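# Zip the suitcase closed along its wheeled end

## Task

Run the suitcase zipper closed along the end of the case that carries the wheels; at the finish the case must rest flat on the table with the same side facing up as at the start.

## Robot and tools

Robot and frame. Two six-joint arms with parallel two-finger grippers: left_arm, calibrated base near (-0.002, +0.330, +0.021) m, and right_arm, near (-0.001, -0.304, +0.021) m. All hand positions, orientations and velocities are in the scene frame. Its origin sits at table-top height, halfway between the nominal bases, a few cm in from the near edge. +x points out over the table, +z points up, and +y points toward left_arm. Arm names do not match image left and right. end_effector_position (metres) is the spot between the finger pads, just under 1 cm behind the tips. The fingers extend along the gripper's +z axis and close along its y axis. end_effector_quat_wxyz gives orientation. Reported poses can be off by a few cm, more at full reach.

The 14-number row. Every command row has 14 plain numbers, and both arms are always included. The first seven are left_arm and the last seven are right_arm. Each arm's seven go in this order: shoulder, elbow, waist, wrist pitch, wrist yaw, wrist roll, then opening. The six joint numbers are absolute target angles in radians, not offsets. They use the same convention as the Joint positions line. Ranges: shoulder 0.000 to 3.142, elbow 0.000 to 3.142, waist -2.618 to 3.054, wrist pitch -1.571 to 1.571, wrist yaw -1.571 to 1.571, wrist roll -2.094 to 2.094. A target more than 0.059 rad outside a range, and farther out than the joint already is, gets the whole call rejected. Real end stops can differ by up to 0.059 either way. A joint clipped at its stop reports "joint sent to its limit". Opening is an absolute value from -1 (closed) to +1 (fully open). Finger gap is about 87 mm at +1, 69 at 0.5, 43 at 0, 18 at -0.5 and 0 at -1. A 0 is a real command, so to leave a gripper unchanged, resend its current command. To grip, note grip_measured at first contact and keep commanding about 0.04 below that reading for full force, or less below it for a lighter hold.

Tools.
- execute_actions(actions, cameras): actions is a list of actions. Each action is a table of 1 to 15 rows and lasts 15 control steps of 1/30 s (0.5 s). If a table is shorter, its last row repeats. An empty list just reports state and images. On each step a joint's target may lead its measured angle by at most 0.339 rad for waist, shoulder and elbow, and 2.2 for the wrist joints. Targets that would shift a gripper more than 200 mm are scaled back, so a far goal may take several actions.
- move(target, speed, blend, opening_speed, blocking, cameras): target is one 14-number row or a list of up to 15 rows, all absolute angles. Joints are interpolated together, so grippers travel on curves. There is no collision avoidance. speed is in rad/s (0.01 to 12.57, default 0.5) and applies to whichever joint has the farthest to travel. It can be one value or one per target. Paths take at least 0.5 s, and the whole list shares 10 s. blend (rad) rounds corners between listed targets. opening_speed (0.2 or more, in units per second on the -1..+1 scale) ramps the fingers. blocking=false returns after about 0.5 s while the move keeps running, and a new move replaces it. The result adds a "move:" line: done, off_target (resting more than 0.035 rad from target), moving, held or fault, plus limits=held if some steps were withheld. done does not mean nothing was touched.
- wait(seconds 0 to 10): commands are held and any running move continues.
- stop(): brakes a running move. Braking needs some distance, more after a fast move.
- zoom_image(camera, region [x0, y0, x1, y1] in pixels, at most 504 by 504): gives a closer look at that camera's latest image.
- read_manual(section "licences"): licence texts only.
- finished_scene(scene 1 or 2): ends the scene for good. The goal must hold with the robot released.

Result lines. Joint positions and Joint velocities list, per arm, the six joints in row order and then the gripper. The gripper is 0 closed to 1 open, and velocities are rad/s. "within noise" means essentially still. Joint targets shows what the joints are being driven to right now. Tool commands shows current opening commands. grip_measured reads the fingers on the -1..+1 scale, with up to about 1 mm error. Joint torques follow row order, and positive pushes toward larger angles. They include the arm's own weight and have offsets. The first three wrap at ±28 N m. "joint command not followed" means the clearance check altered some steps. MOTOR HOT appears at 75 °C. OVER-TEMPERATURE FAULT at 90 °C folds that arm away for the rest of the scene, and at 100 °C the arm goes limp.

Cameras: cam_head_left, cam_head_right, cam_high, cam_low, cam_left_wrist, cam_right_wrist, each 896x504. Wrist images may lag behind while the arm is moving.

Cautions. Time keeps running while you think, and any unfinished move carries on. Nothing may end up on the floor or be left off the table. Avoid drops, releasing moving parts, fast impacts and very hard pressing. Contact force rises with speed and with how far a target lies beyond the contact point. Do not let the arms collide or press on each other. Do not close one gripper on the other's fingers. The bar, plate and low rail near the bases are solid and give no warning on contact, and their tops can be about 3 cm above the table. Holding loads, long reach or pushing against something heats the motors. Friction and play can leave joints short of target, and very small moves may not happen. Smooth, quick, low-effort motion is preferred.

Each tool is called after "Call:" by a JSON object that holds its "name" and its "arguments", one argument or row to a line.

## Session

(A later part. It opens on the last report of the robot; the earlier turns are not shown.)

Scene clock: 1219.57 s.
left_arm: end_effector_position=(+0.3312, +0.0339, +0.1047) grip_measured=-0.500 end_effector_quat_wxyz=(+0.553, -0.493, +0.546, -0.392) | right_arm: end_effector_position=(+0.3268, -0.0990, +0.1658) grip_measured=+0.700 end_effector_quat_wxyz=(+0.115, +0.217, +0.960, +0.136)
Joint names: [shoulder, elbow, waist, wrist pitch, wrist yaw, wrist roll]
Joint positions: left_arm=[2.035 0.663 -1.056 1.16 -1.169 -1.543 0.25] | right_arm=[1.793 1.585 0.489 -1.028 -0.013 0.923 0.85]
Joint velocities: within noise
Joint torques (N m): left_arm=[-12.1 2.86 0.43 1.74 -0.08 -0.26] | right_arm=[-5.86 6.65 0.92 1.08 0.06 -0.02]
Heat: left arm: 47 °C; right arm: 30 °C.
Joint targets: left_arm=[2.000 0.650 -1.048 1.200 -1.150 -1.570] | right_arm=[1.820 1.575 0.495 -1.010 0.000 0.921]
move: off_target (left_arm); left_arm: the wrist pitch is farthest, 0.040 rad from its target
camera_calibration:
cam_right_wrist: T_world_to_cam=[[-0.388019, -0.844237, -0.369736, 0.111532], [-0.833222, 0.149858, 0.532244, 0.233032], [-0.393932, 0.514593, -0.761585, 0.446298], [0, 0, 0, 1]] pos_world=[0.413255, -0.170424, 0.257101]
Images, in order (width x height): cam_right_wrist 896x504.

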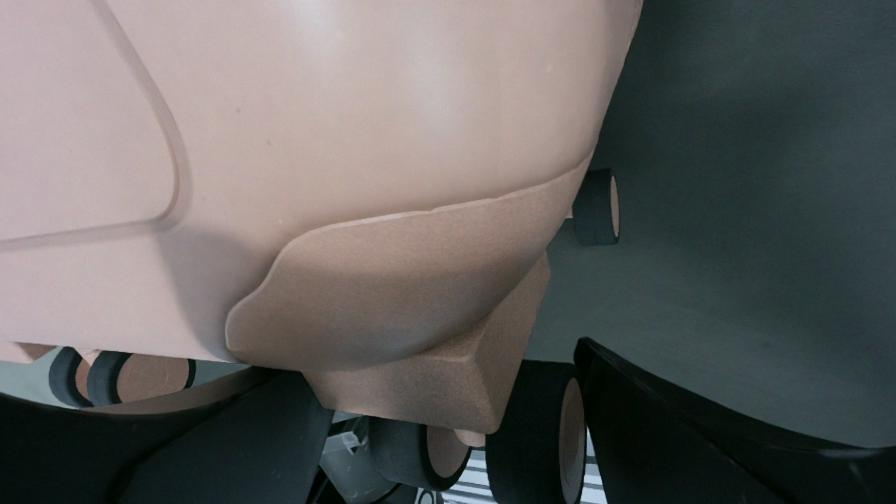

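Call:
{"name": "move", "arguments": {
  "target": [
    [2.0,0.65,-1.05,1.2,-1.15,-1.57,-0.5,1.855,1.64,0.50,-1.04,0,0.9,0.7],
    [2.0,0.65,-1.05,1.2,-1.15,-1.57,-0.5,1.855,1.64,0.50,-1.04,0,0.9,0.05]
  ],
  "speed": 0.15,
  "opening_speed": 0.5,
  "cameras": ["cam_right_wrist","cam_left_wrist"]
}}

Scene clock: 1225.77 s.
left_arm: end_effector_position=(+0.3312, +0.0339, +0.1047) grip_measured=-0.500 end_effector_quat_wxyz=(+0.553, -0.493, +0.546, -0.392) | right_arm: end_effector_position=(+0.3243, -0.1003, +0.1616) grip_measured=+0.471 end_effector_quat_wxyz=(+0.110, +0.190, +0.968, +0.118)
Joint names: [shoulder, elbow, waist, wrist pitch, wrist yaw, wrist roll]
Joint positions: left_arm=[2.035 0.663 -1.056 1.16 -1.169 -1.543 0.25] | right_arm=[1.821 1.614 0.498 -1.063 0.001 0.872 0.736]
Joint velocities: within noise
Joint torques (N m): left_arm=[-12.14 2.89 0.36 1.72 -0.12 -0.26] | right_arm=[-5.44 10.19 0.92 1.07 0.01 0.27]
Heat: left arm: 47 °C; right arm: 30 °C.
Joint targets: left_arm=[2.000 0.650 -1.050 1.200 -1.150 -1.570] | right_arm=[1.855 1.641 0.504 -1.040 0.008 0.899]
move: off_target (left_arm); target 2's new numbers were sent with right_arm's shoulder 0.037 rad from that target; left_arm: the wrist pitch is farthest, 0.040 rad from its target
camera_calibration:
cam_left_wrist: T_world_to_cam=[[0.0939537, -0.24201, 0.965714, -0.121513], [-0.627454, -0.767505, -0.131294, 0.281153], [0.772965, -0.593605, -0.22396, -0.0747976], [0, 0, 0, 1]] pos_world=[0.245643, 0.141979, 0.137508]
cam_right_wrist: T_world_to_cam=[[-0.346245, -0.878355, -0.329557, 0.0843789], [-0.833574, 0.12687, 0.537642, 0.230252], [-0.430429, 0.460866, -0.776101, 0.451614], [0, 0, 0, 1]] pos_world=[0.415536, -0.163231, 0.254513]
Images, in order (width x height): cam_left_wrist 896x504, cam_right_wrist 896x504.

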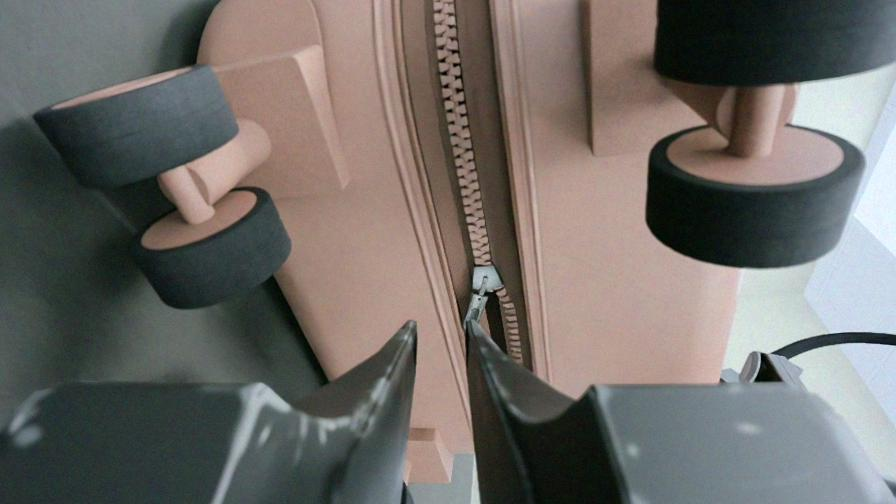

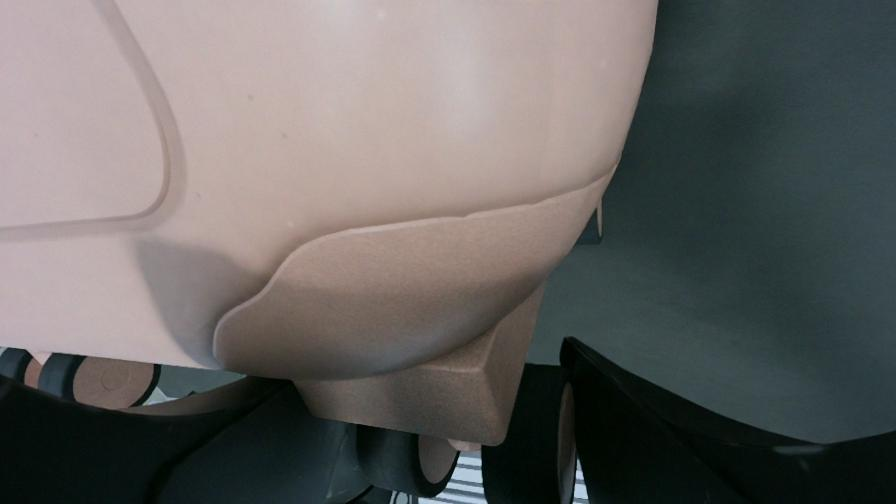

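Call:
{"name": "move", "arguments": {
  "target": [
    [2.137,0.80,-1.072,1.225,-1.20,-1.57,-0.55,1.90,1.65,0.51,-1.04,0,0.9,0.05]
  ],
  "speed": 0.15,
  "cameras": ["cam_left_wrist"]
}}

Call:
{"name": "zoom_image", "arguments": {
  "camera": "cam_left_wrist",
  "region": [330, 200, 600, 400]
}}

Scene clock: 1238.47 s.
left_arm: end_effector_position=(+0.3448, +0.0096, +0.1074) grip_measured=-0.550 end_effector_quat_wxyz=(+0.549, -0.499, +0.532, -0.407) | right_arm: end_effector_position=(+0.3243, -0.0964, +0.1609) grip_measured=+0.440 end_effector_quat_wxyz=(+0.103, +0.181, +0.971, +0.116)
Joint names: [shoulder, elbow, waist, wrist pitch, wrist yaw, wrist roll]
Joint positions: left_arm=[2.11 0.778 -1.056 1.163 -1.169 -1.543 0.225] | right_arm=[1.844 1.641 0.504 -1.082 -0.006 0.86 0.72]
Joint velocities: within noise
Joint torques (N m): left_arm=[-7.38 5.72 -0.59 1.93 -0.56 -0.26] | right_arm=[-3.78 8.35 0.91 1.22 -0.08 0.41]
Heat: left arm: 48 °C; right arm: 30 °C.
Joint targets: left_arm=[2.138 0.800 -1.061 1.225 -1.200 -1.570] | right_arm=[1.899 1.650 0.510 -1.040 -0.008 0.900]
move: off_target (left_arm, right_arm); left_arm: the wrist pitch is farthest, 0.062 rad from its target; right_arm: the shoulder is farthest, 0.056 rad from its target
camera_calibration:
cam_left_wrist: T_world_to_cam=[[0.0735673, -0.205639, 0.975859, -0.125588], [-0.624799, -0.772178, -0.115616, 0.268813], [0.777312, -0.60121, -0.18529, -0.104823], [0, 0, 0, 1]] pos_world=[0.258673, 0.118725, 0.134212]
Images, in order (width x height): cam_left_wrist 896x504.

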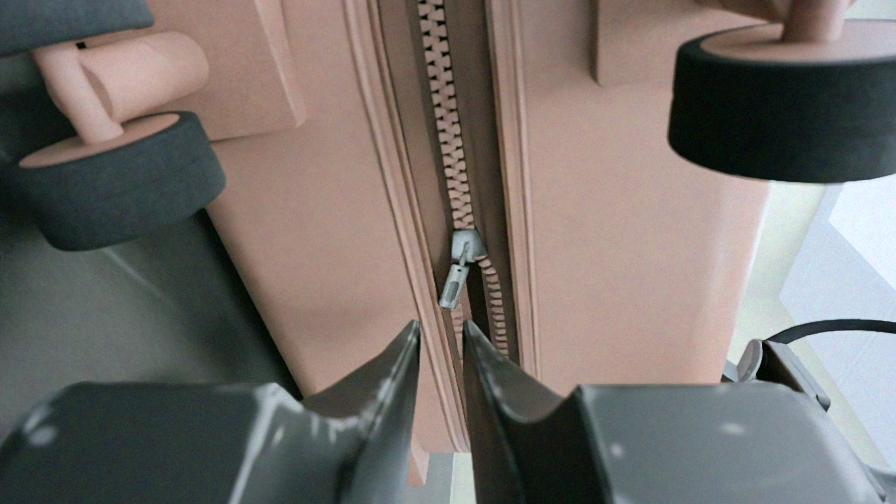

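Scaled by 1.867 from the camera's 896x504 image, which has a finer 1280x720 frame.

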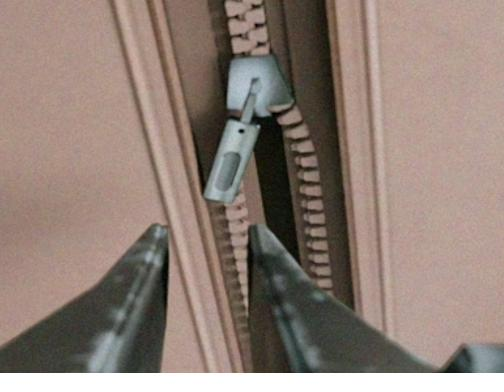

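Call:
{"name": "move", "arguments": {
  "target": [
    [2.137,0.825,-1.068,1.225,-1.19,-1.57,-0.55,1.90,1.65,0.51,-1.04,0,0.9,0.05]
  ],
  "speed": 0.15,
  "cameras": ["cam_left_wrist"]
}}

Call:
{"name": "move", "arguments": {
  "target": [
    [2.137,0.84,-1.025,1.225,-1.15,-1.57,-0.55,1.90,1.65,0.51,-1.04,0,0.9,0.05]
  ],
  "speed": 0.1,
  "cameras": ["cam_left_wrist"]
}}

Call:
{"name": "zoom_image", "arguments": {
  "camera": "cam_left_wrist",
  "region": [330, 200, 600, 400]
}}

Scene clock: 1247.13 s.
left_arm: end_effector_position=(+0.3448, +0.0010, +0.1147) grip_measured=-0.550 end_effector_quat_wxyz=(+0.545, -0.500, +0.527, -0.418) | right_arm: end_effector_position=(+0.3243, -0.0964, +0.1609) grip_measured=+0.440 end_effector_quat_wxyz=(+0.103, +0.181, +0.971, +0.116)
Joint names: [shoulder, elbow, waist, wrist pitch, wrist yaw, wrist roll]
Joint positions: left_arm=[2.11 0.803 -1.065 1.163 -1.169 -1.543 0.225] | right_arm=[1.844 1.641 0.504 -1.082 -0.006 0.86 0.72]
Joint velocities: within noise
Joint torques (N m): left_arm=[-7.62 5.94 -0.44 1.92 -0.43 -0.25] | right_arm=[-3.7 8.35 0.92 1.23 0 0.4]
Heat: left arm: 46 °C; right arm: 30 °C.
Joint targets: left_arm=[2.137 0.825 -1.070 1.225 -1.190 -1.570] | right_arm=[1.900 1.650 0.510 -1.040 0.000 0.900]
move: off_target (left_arm, right_arm); left_arm: the wrist pitch is farthest, 0.062 rad from its target; right_arm: the shoulder is farthest, 0.056 rad from its target
camera_calibration:
cam_left_wrist: T_world_to_cam=[[0.0599881, -0.185247, 0.980859, -0.130437], [-0.630561, -0.76878, -0.106629, 0.263985], [0.773818, -0.612095, -0.162927, -0.109965], [0, 0, 0, 1]] pos_world=[0.259376, 0.111474, 0.138173]
Images, in order (width x height): cam_left_wrist 896x504.

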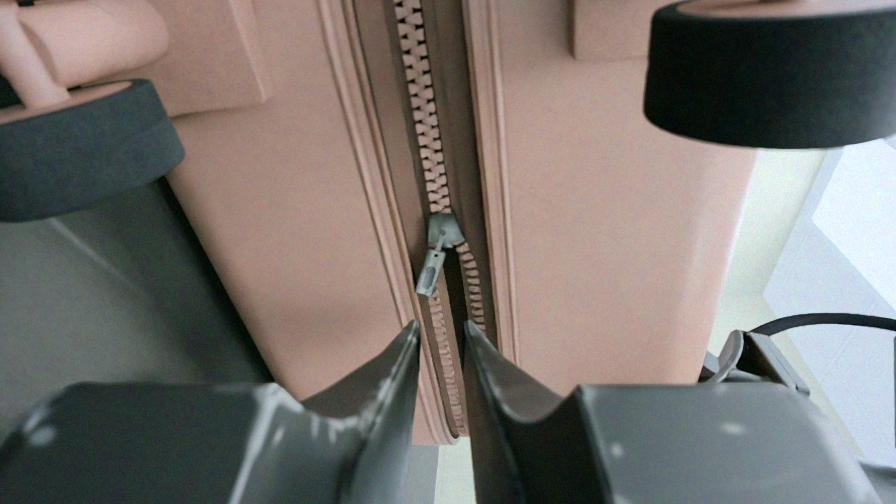

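Scene clock: 1248.00 s.
left_arm: end_effector_position=(+0.3590, +0.0117, +0.1188) grip_measured=-0.550 end_effector_quat_wxyz=(+0.552, -0.512, +0.513, -0.413) | right_arm: end_effector_position=(+0.3243, -0.0964, +0.1609) grip_measured=+0.440 end_effector_quat_wxyz=(+0.103, +0.181, +0.971, +0.116)
Joint names: [shoulder, elbow, waist, wrist pitch, wrist yaw, wrist roll]
Joint positions: left_arm=[2.11 0.817 -1.026 1.163 -1.169 -1.543 0.225] | right_arm=[1.844 1.641 0.504 -1.082 -0.006 0.86 0.72]
Joint velocities: within noise
Joint torques (N m): left_arm=[-7.72 5.93 0.18 1.91 -0.07 -0.26] | right_arm=[-3.69 8.36 0.91 1.23 0 0.4]
Heat: left arm: 46 °C; right arm: 30 °C.
Joint targets: left_arm=[2.137 0.840 -1.024 1.225 -1.150 -1.570] | right_arm=[1.900 1.650 0.510 -1.040 0.000 0.900]
move: off_target (left_arm, right_arm); left_arm: the wrist pitch is farthest, 0.062 rad from its target; right_arm: the shoulder is farthest, 0.056 rad from its target
camera_calibration:
cam_left_wrist: T_world_to_cam=[[0.0602178, -0.171103, 0.983411, -0.134019], [-0.599816, -0.793691, -0.101365, 0.270228], [0.797869, -0.583762, -0.150425, -0.124187], [0, 0, 0, 1]] pos_world=[0.269242, 0.119051, 0.140507]
Images, in order (width x height): cam_left_wrist 896x504.

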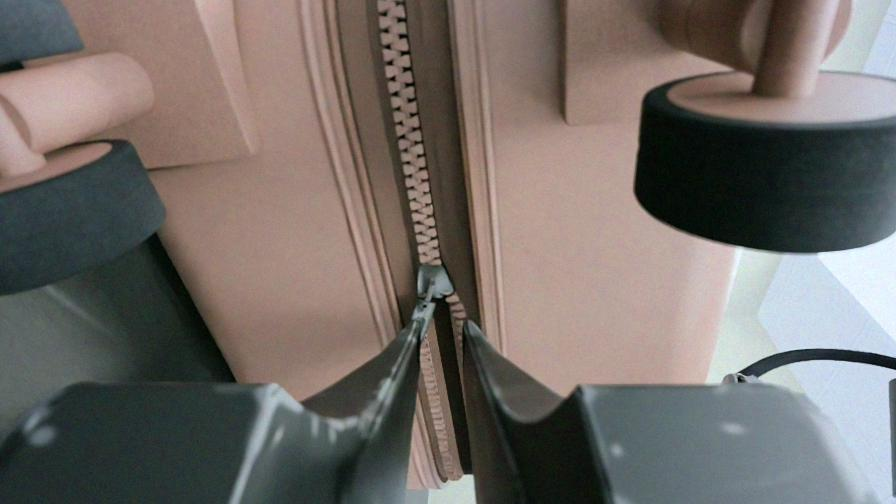

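Scaled by 1.867 from the camera's 896x504 image, which has a finer 1280x720 frame.

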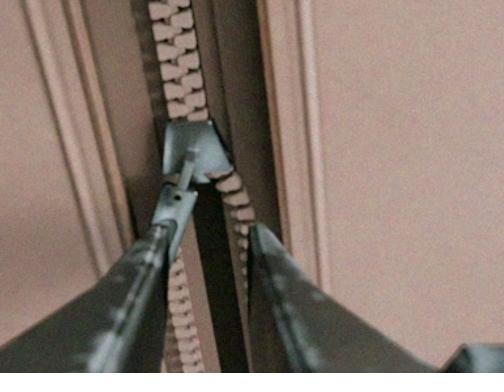

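Call:
{"name": "move", "arguments": {
  "target": [
    [2.137,0.835,-1.06,1.225,-1.16,-1.57,-0.55,1.90,1.65,0.51,-1.04,0,0.9,0.05],
    [2.163,0.835,-1.055,1.225,-1.16,-1.57,-0.55,1.90,1.65,0.51,-1.04,0,0.9,0.05],
    [2.163,0.835,-1.03,1.225,-1.14,-1.57,-0.55,1.90,1.65,0.51,-1.04,0,0.9,0.05]
  ],
  "speed": 0.12,
  "cameras": ["cam_left_wrist"]
}}

Call:
{"name": "zoom_image", "arguments": {
  "camera": "cam_left_wrist",
  "region": [330, 200, 600, 400]
}}

Scene clock: 1253.83 s.
left_arm: end_effector_position=(+0.3566, +0.0083, +0.1075) grip_measured=-0.550 end_effector_quat_wxyz=(+0.550, -0.505, +0.525, -0.408) | right_arm: end_effector_position=(+0.3243, -0.0964, +0.1609) grip_measured=+0.440 end_effector_quat_wxyz=(+0.103, +0.181, +0.971, +0.116)
Joint names: [shoulder, elbow, waist, wrist pitch, wrist yaw, wrist roll]
Joint positions: left_arm=[2.137 0.817 -1.033 1.164 -1.16 -1.543 0.225] | right_arm=[1.844 1.641 0.504 -1.082 -0.006 0.86 0.72]
Joint velocities: within noise
Joint torques (N m): left_arm=[-7.83 5.57 0.02 1.9 -0.08 -0.25] | right_arm=[-3.7 8.36 0.91 1.23 0 0.41]
Heat: left arm: 45 °C; right arm: 30 °C.
Joint targets: left_arm=[2.163 0.835 -1.030 1.225 -1.140 -1.570] | right_arm=[1.900 1.650 0.510 -1.040 0.000 0.900]
move: off_target (left_arm, right_arm); left_arm: the wrist pitch is farthest, 0.061 rad from its target; right_arm: the shoulder is farthest, 0.056 rad from its target
camera_calibration:
cam_left_wrist: T_world_to_cam=[[0.0708872, -0.192187, 0.978795, -0.12639], [-0.613327, -0.782248, -0.109176, 0.270498], [0.786642, -0.592582, -0.173325, -0.119417], [0, 0, 0, 1]] pos_world=[0.268802, 0.116541, 0.132544]
Images, in order (width x height): cam_left_wrist 896x504.

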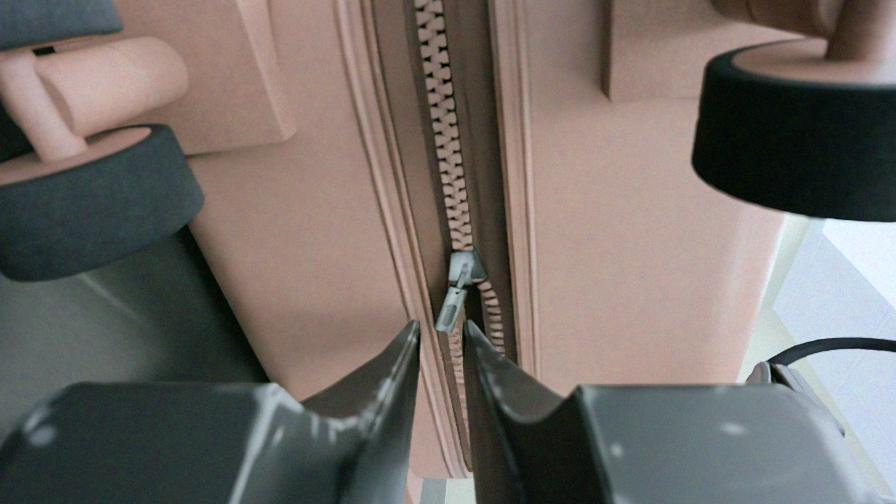

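Scaled by 1.867 from the camera's 896x504 image, which has a finer 1280x720 frame.

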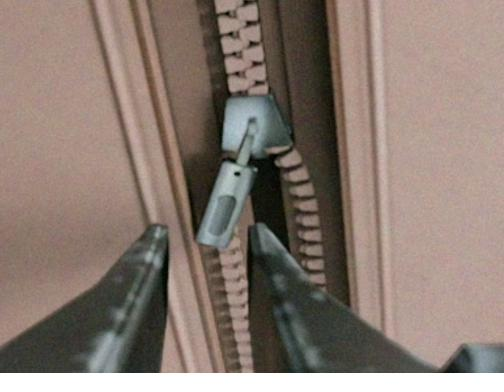

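Call:
{"name": "move", "arguments": {
  "target": [
    [2.163,0.848,-1.035,1.225,-1.14,-1.57,-0.55,1.90,1.65,0.51,-1.04,0,0.9,0.05],
    [2.163,0.848,-0.997,1.225,-1.12,-1.57,-0.55,1.90,1.65,0.51,-1.04,0,0.9,0.05]
  ],
  "speed": 0.12,
  "cameras": ["cam_left_wrist"]
}}

Call:
{"name": "zoom_image", "arguments": {
  "camera": "cam_left_wrist",
  "region": [330, 200, 600, 400]
}}

Scene clock: 1261.07 s.
left_arm: end_effector_position=(+0.3659, +0.0119, +0.1103) grip_measured=-0.550 end_effector_quat_wxyz=(+0.550, -0.509, +0.520, -0.410) | right_arm: end_effector_position=(+0.3243, -0.0957, +0.1608) grip_measured=+0.438 end_effector_quat_wxyz=(+0.102, +0.180, +0.971, +0.117)
Joint names: [shoulder, elbow, waist, wrist pitch, wrist yaw, wrist roll]
Joint positions: left_arm=[2.137 0.827 -1.006 1.164 -1.14 -1.543 0.225] | right_arm=[1.845 1.643 0.506 -1.082 -0.006 0.86 0.719]
Joint velocities: within noise
Joint torques (N m): left_arm=[-7.84 5.91 0.34 1.94 -0.07 -0.27] | right_arm=[-3.85 8.17 0.92 1.23 0 0.4]
Heat: left arm: 44 °C; right arm: 30 °C.
Joint targets: left_arm=[2.163 0.849 -1.001 1.225 -1.120 -1.570] | right_arm=[1.900 1.650 0.512 -1.040 0.000 0.900]
move: off_target (left_arm, right_arm); left_arm: the wrist pitch is farthest, 0.061 rad from its target; right_arm: the shoulder is farthest, 0.055 rad from its target
camera_calibration:
cam_left_wrist: T_world_to_cam=[[0.0690874, -0.18119, 0.981018, -0.128771], [-0.607987, -0.787291, -0.102592, 0.276688], [0.790935, -0.589359, -0.164553, -0.12668], [0, 0, 0, 1]] pos_world=[0.277315, 0.119842, 0.133867]
Images, in order (width x height): cam_left_wrist 896x504.

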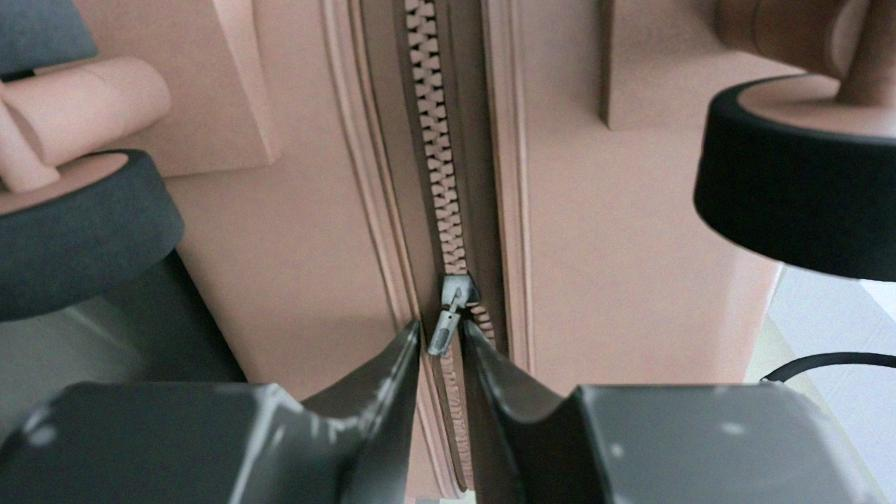

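Scaled by 1.867 from the camera's 896x504 image, which has a finer 1280x720 frame.

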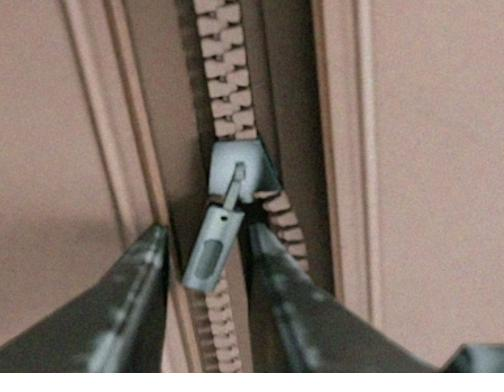

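Call:
{"name": "move", "arguments": {
  "target": [
    [2.163,0.853,-0.975,1.225,-1.12,-1.57,-0.55,1.90,1.65,0.51,-1.04,0,0.9,0.05]
  ],
  "speed": 0.12,
  "cameras": ["cam_left_wrist"]
}}

Call:
{"name": "zoom_image", "arguments": {
  "camera": "cam_left_wrist",
  "region": [330, 200, 600, 400]
}}

Scene clock: 1265.87 s.
left_arm: end_effector_position=(+0.3686, +0.0148, +0.1097) grip_measured=-0.550 end_effector_quat_wxyz=(+0.551, -0.510, +0.520, -0.408) | right_arm: end_effector_position=(+0.3247, -0.0935, +0.1605) grip_measured=+0.422 end_effector_quat_wxyz=(+0.102, +0.178, +0.972, +0.117)
Joint names: [shoulder, elbow, waist, wrist pitch, wrist yaw, wrist roll]
Joint positions: left_arm=[2.137 0.826 -0.997 1.164 -1.135 -1.543 0.225] | right_arm=[1.851 1.649 0.51 -1.082 -0.006 0.86 0.711]
Joint velocities: within noise
Joint torques (N m): left_arm=[-7.8 6.16 1.1 1.93 -0.12 -0.25] | right_arm=[-4.4 7.64 0.7 1.23 0 0.4]
Heat: left arm: 44 °C; right arm: 30 °C.
Joint targets: left_arm=[2.163 0.851 -0.982 1.225 -1.120 -1.570] | right_arm=[1.900 1.650 0.514 -1.040 0.000 0.900]
move: off_target (left_arm, right_arm); left_arm: the wrist pitch is farthest, 0.061 rad from its target; right_arm: the shoulder is farthest, 0.049 rad from its target
camera_calibration:
cam_left_wrist: T_world_to_cam=[[0.0713023, -0.181838, 0.98074, -0.128672], [-0.604519, -0.789966, -0.102516, 0.279323], [0.793393, -0.585566, -0.166251, -0.127918], [0, 0, 0, 1]] pos_world=[0.27952, 0.122354, 0.133562]
Images, in order (width x height): cam_left_wrist 896x504.

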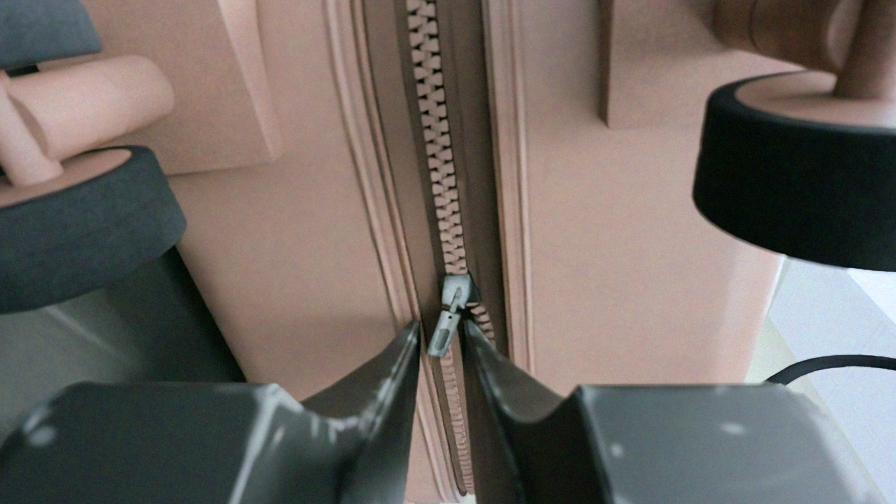

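Scaled by 1.867 from the camera's 896x504 image, which has a finer 1280x720 frame.

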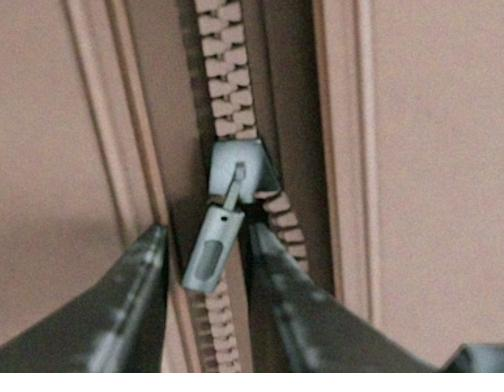

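Call:
{"name": "move", "arguments": {
  "target": [
    [2.163,0.853,-0.98,1.225,-1.12,-1.57,-1,1.90,1.65,0.51,-1.04,0,0.9,0.05]
  ],
  "speed": 0.12,
  "opening_speed": 0.25,
  "cameras": ["cam_left_wrist"]
}}

Call:
{"name": "zoom_image", "arguments": {
  "camera": "cam_left_wrist",
  "region": [330, 200, 600, 400]
}}

Scene clock: 1271.57 s.
left_arm: end_effector_position=(+0.3733, +0.0164, +0.1150) grip_measured=-0.938 end_effector_quat_wxyz=(+0.548, -0.518, +0.508, -0.416) | right_arm: end_effector_position=(+0.3247, -0.0935, +0.1605) grip_measured=+0.422 end_effector_quat_wxyz=(+0.102, +0.178, +0.972, +0.117)
Joint names: [shoulder, elbow, waist, wrist pitch, wrist yaw, wrist roll]
Joint positions: left_arm=[2.137 0.835 -0.987 1.175 -1.134 -1.555 0.031] | right_arm=[1.851 1.649 0.51 -1.082 -0.006 0.86 0.711]
Joint velocities: within noise
Joint torques (N m): left_arm=[-7.87 5.63 0.49 1.84 -0.11 -0.25] | right_arm=[-4.42 7.61 0.35 1.23 0 0.4]
Heat: left arm: 44 °C; right arm: 29 °C.
Joint targets: left_arm=[2.163 0.854 -0.979 1.225 -1.121 -1.581] | right_arm=[1.900 1.650 0.510 -1.040 0.000 0.900]
move: off_target (left_arm, right_arm); left_arm: the wrist pitch is farthest, 0.050 rad from its target; right_arm: the shoulder is farthest, 0.049 rad from its target
camera_calibration:
cam_left_wrist: T_world_to_cam=[[0.060727, -0.152636, 0.986415, -0.131116], [-0.59543, -0.79869, -0.0869311, 0.278932], [0.801109, -0.582062, -0.139386, -0.135941], [0, 0, 0, 1]] pos_world=[0.28295, 0.123641, 0.134635]
Images, in order (width x height): cam_left_wrist 896x504.

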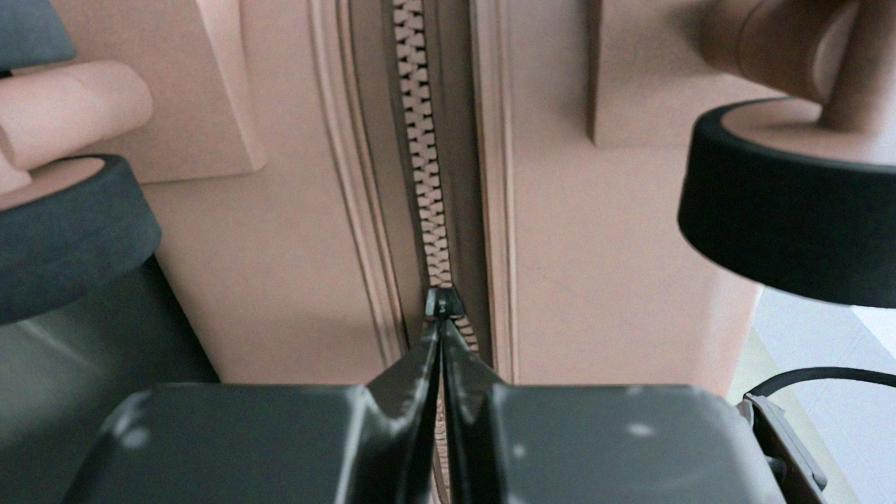

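Scaled by 1.867 from the camera's 896x504 image, which has a finer 1280x720 frame.

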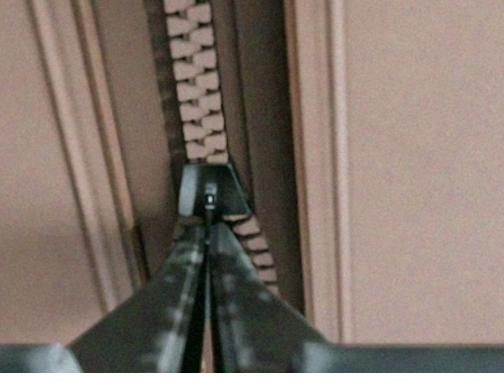

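Call:
{"name": "move", "arguments": {
  "target": [
    [2.19,0.912,-1.06,1.195,-1.145,-1.57,-1,1.90,1.65,0.52,-1.04,0,0.9,0.05]
  ],
  "speed": 0.06,
  "cameras": ["cam_left_wrist","cam_right_wrist"]
}}

Call:
{"name": "zoom_image", "arguments": {
  "camera": "cam_left_wrist",
  "region": [330, 200, 600, 400]
}}

Scene clock: 1282.43 s.
left_arm: end_effector_position=(+0.3716, +0.0134, +0.1162) grip_measured=-0.938 end_effector_quat_wxyz=(+0.562, -0.527, +0.493, -0.404) | right_arm: end_effector_position=(+0.3247, -0.0935, +0.1605) grip_measured=+0.422 end_effector_quat_wxyz=(+0.102, +0.178, +0.972, +0.117)
Joint names: [shoulder, elbow, waist, wrist pitch, wrist yaw, wrist roll]
Joint positions: left_arm=[2.161 0.873 -1.01 1.173 -1.206 -1.544 0.031] | right_arm=[1.851 1.649 0.51 -1.082 -0.006 0.86 0.711]
Joint velocities: within noise
Joint torques (N m): left_arm=[-7.98 7.2 -3.19 1.51 0.25 -0.12] | right_arm=[-4.42 7.61 0.92 1.23 0 0.41]
Heat: left arm: 44 °C; right arm: 29 °C.
Joint targets: left_arm=[2.189 0.911 -1.048 1.193 -1.154 -1.559] | right_arm=[1.900 1.650 0.516 -1.040 0.000 0.900]
move: off_target (left_arm, right_arm); left_arm: the wrist yaw is farthest, 0.061 rad from its target; right_arm: the shoulder is farthest, 0.049 rad from its target
camera_calibration:
cam_left_wrist: T_world_to_cam=[[0.05649, -0.154569, 0.986366, -0.130962], [-0.555222, -0.825952, -0.0976332, 0.262265], [0.829782, -0.542137, -0.132478, -0.148134], [0, 0, 0, 1]] pos_world=[0.275932, 0.116067, 0.135157]
cam_right_wrist: T_world_to_cam=[[-0.326542, -0.888453, -0.322525, 0.0816748], [-0.829838, 0.10613, 0.547818, 0.225544], [-0.452481, 0.446529, -0.771928, 0.452903], [0, 0, 0, 1]] pos_world=[0.418765, -0.153607, 0.252393]
Images, in order (width x height): cam_left_wrist 896x504, cam_right_wrist 896x504.

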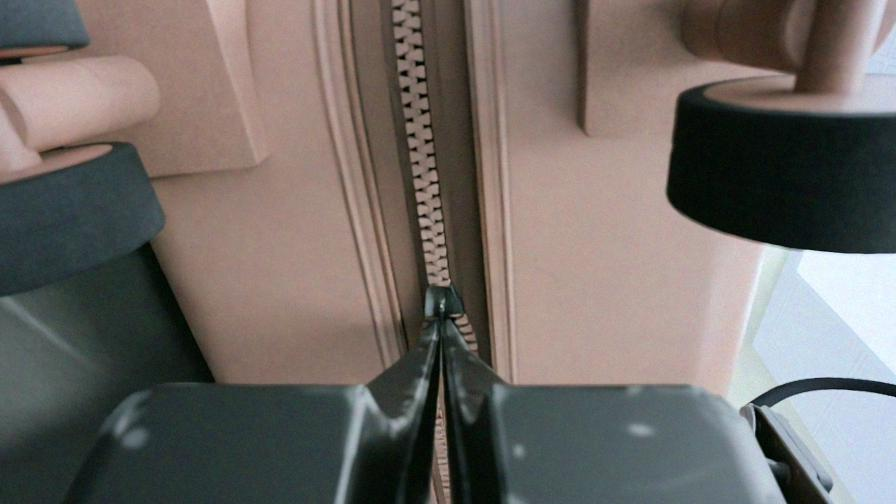

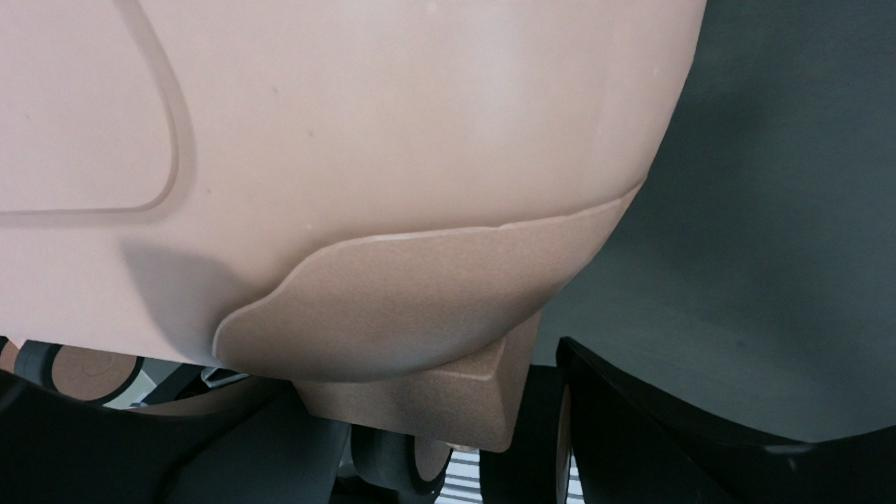

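Scaled by 1.867 from the camera's 896x504 image, which has a finer 1280x720 frame.

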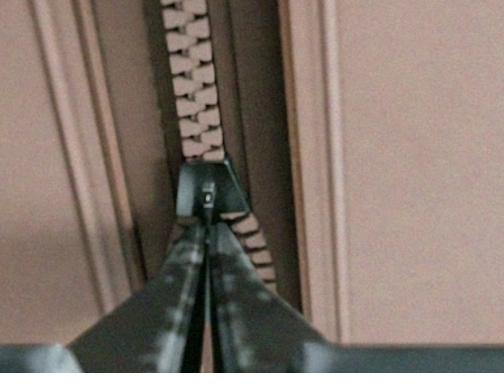

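Call:
{"name": "move", "arguments": {
  "target": [
    [2.205,0.955,-1.12,1.18,-1.15,-1.57,-1,1.90,1.65,0.53,-1.04,0,0.9,0.05]
  ],
  "speed": 0.06,
  "cameras": ["cam_left_wrist","cam_right_wrist"]
}}

Call:
{"name": "zoom_image", "arguments": {
  "camera": "cam_left_wrist",
  "region": [330, 200, 600, 400]
}}

Scene clock: 1288.10 s.
left_arm: end_effector_position=(+0.3654, -0.0002, +0.1173) grip_measured=-0.938 end_effector_quat_wxyz=(+0.563, -0.528, +0.487, -0.409) | right_arm: end_effector_position=(+0.3249, -0.0945, +0.1601) grip_measured=+0.419 end_effector_quat_wxyz=(+0.105, +0.178, +0.972, +0.113)
Joint names: [shoulder, elbow, waist, wrist pitch, wrist yaw, wrist roll]
Joint positions: left_arm=[2.186 0.912 -1.043 1.173 -1.241 -1.544 0.031] | right_arm=[1.851 1.649 0.512 -1.083 0.003 0.86 0.709]
Joint velocities: within noise
Joint torques (N m): left_arm=[-8.87 7.69 -6.27 1.37 0.66 -0.22] | right_arm=[-4.42 7.61 1.28 1.24 -0.01 0.4]
Heat: left arm: 43 °C; right arm: 29 °C.
Joint targets: left_arm=[2.206 0.956 -1.119 1.181 -1.151 -1.570] | right_arm=[1.900 1.650 0.522 -1.040 0.008 0.900]
move: off_target (left_arm, right_arm); left_arm: the wrist yaw is farthest, 0.091 rad from its target; right_arm: the shoulder is farthest, 0.049 rad from its target
camera_calibration:
cam_left_wrist: T_world_to_cam=[[0.0464354, -0.144716, 0.988383, -0.130407], [-0.553119, -0.827646, -0.0951954, 0.246703], [0.831807, -0.542273, -0.118477, -0.152602], [0, 0, 0, 1]] pos_world=[0.269447, 0.102558, 0.134297]
cam_right_wrist: T_world_to_cam=[[-0.326713, -0.890769, -0.315894, 0.0794946], [-0.831285, 0.111804, 0.544487, 0.227526], [-0.449694, 0.440489, -0.77701, 0.452445], [0, 0, 0, 1]] pos_world=[0.418573, -0.153924, 0.252781]
Images, in order (width x height): cam_left_wrist 896x504, cam_right_wrist 896x504.

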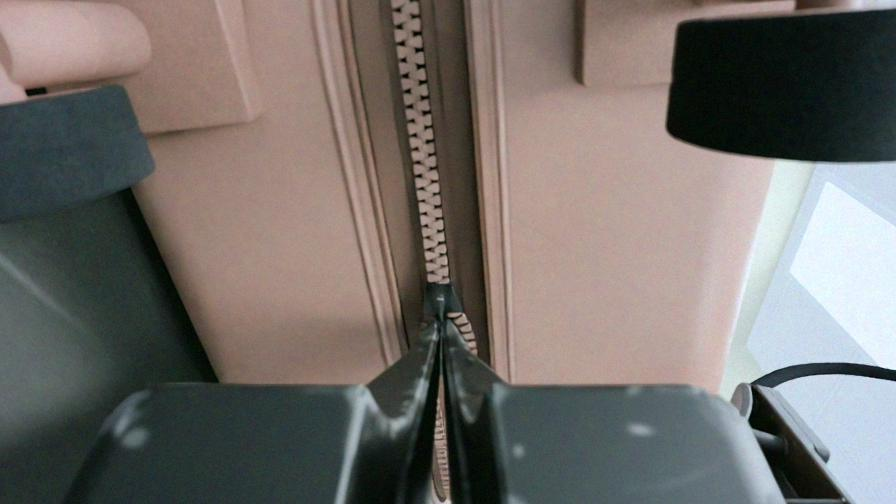

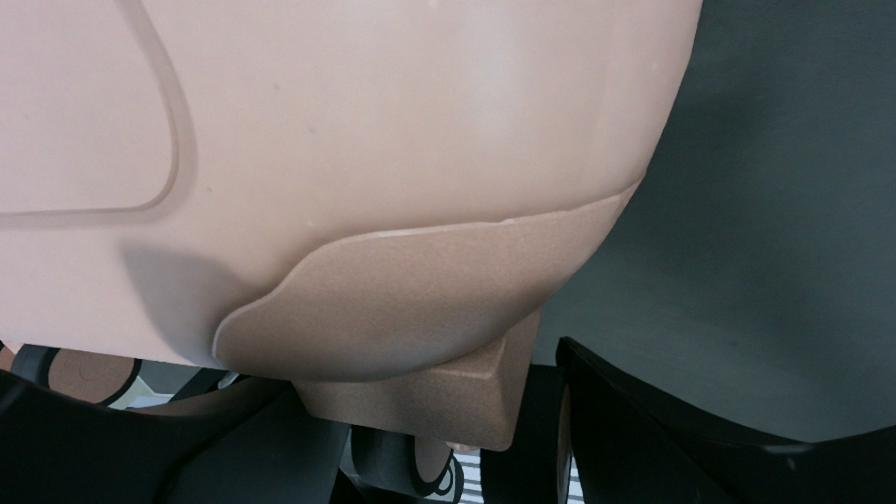

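Scaled by 1.867 from the camera's 896x504 image, which has a finer 1280x720 frame.

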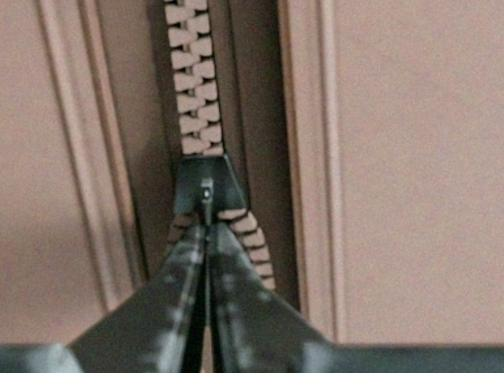

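Call:
{"name": "move", "arguments": {
  "target": [
    [2.235,1.03,-1.175,1.15,-1.18,-1.57,-1,1.90,1.65,0.54,-1.04,0,0.9,0.05]
  ],
  "speed": 0.07,
  "cameras": ["cam_left_wrist","cam_right_wrist"]
}}

Call:
{"name": "zoom_image", "arguments": {
  "camera": "cam_left_wrist",
  "region": [330, 200, 600, 400]
}}

Scene clock: 1294.43 s.
left_arm: end_effector_position=(+0.3575, -0.0212, +0.1187) grip_measured=-0.941 end_effector_quat_wxyz=(+0.565, -0.528, +0.484, -0.410) | right_arm: end_effector_position=(+0.3239, -0.0952, +0.1592) grip_measured=+0.404 end_effector_quat_wxyz=(+0.109, +0.175, +0.973, +0.104)
Joint names: [shoulder, elbow, waist, wrist pitch, wrist yaw, wrist roll]
Joint positions: left_arm=[2.219 0.984 -1.089 1.14 -1.293 -1.544 0.029] | right_arm=[1.851 1.649 0.521 -1.088 0.024 0.86 0.702]
Joint velocities: within noise
Joint torques (N m): left_arm=[-9.98 7.99 -7.12 1.37 0.85 -0.24] | right_arm=[-4.4 7.51 2.17 1.28 -0.27 0.41]
Heat: left arm: 43 °C; right arm: 29 °C.
Joint targets: left_arm=[2.234 1.030 -1.175 1.149 -1.180 -1.570] | right_arm=[1.900 1.649 0.540 -1.040 0.001 0.900]
move: off_target (left_arm, right_arm); left_arm: the wrist yaw is farthest, 0.113 rad from its target; right_arm: the shoulder is farthest, 0.049 rad from its target
camera_calibration:
cam_left_wrist: T_world_to_cam=[[0.0406962, -0.142985, 0.988888, -0.132437], [-0.547569, -0.831046, -0.0976281, 0.223331], [0.83577, -0.537511, -0.112115, -0.159235], [0, 0, 0, 1]] pos_world=[0.260763, 0.0810715, 0.134916]
cam_right_wrist: T_world_to_cam=[[-0.322078, -0.897988, -0.299804, 0.0734452], [-0.835005, 0.120221, 0.536949, 0.230435], [-0.446131, 0.423278, -0.788545, 0.450786], [0, 0, 0, 1]] pos_world=[0.417179, -0.152558, 0.253752]
Images, in order (width x height): cam_left_wrist 896x504, cam_right_wrist 896x504.

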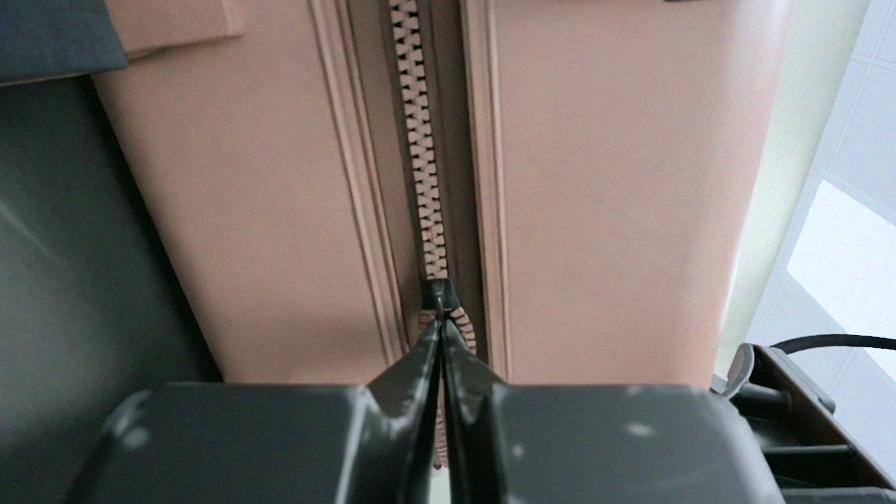

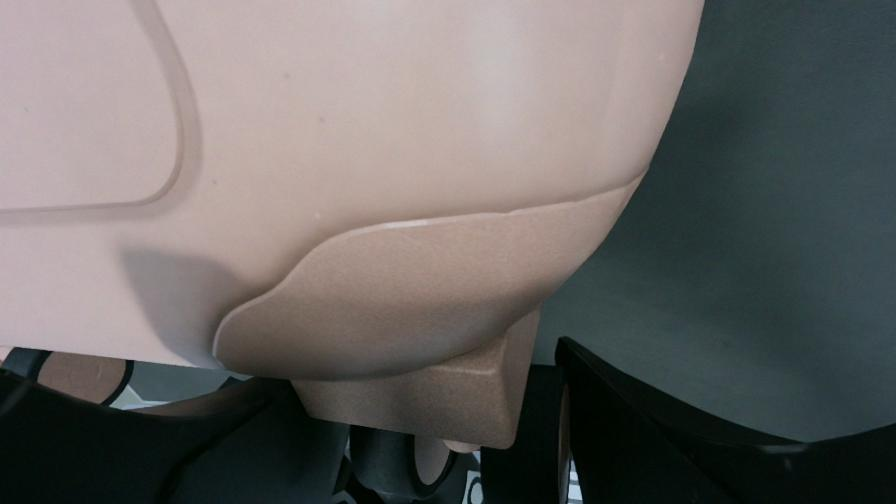

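Scaled by 1.867 from the camera's 896x504 image, which has a finer 1280x720 frame.

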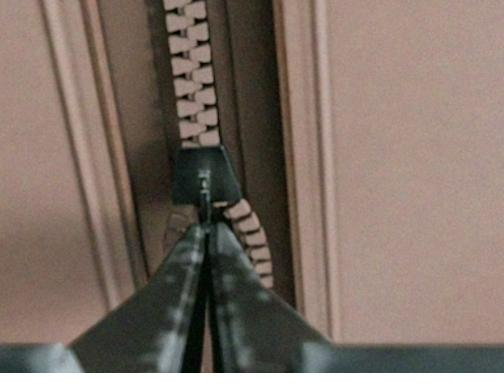

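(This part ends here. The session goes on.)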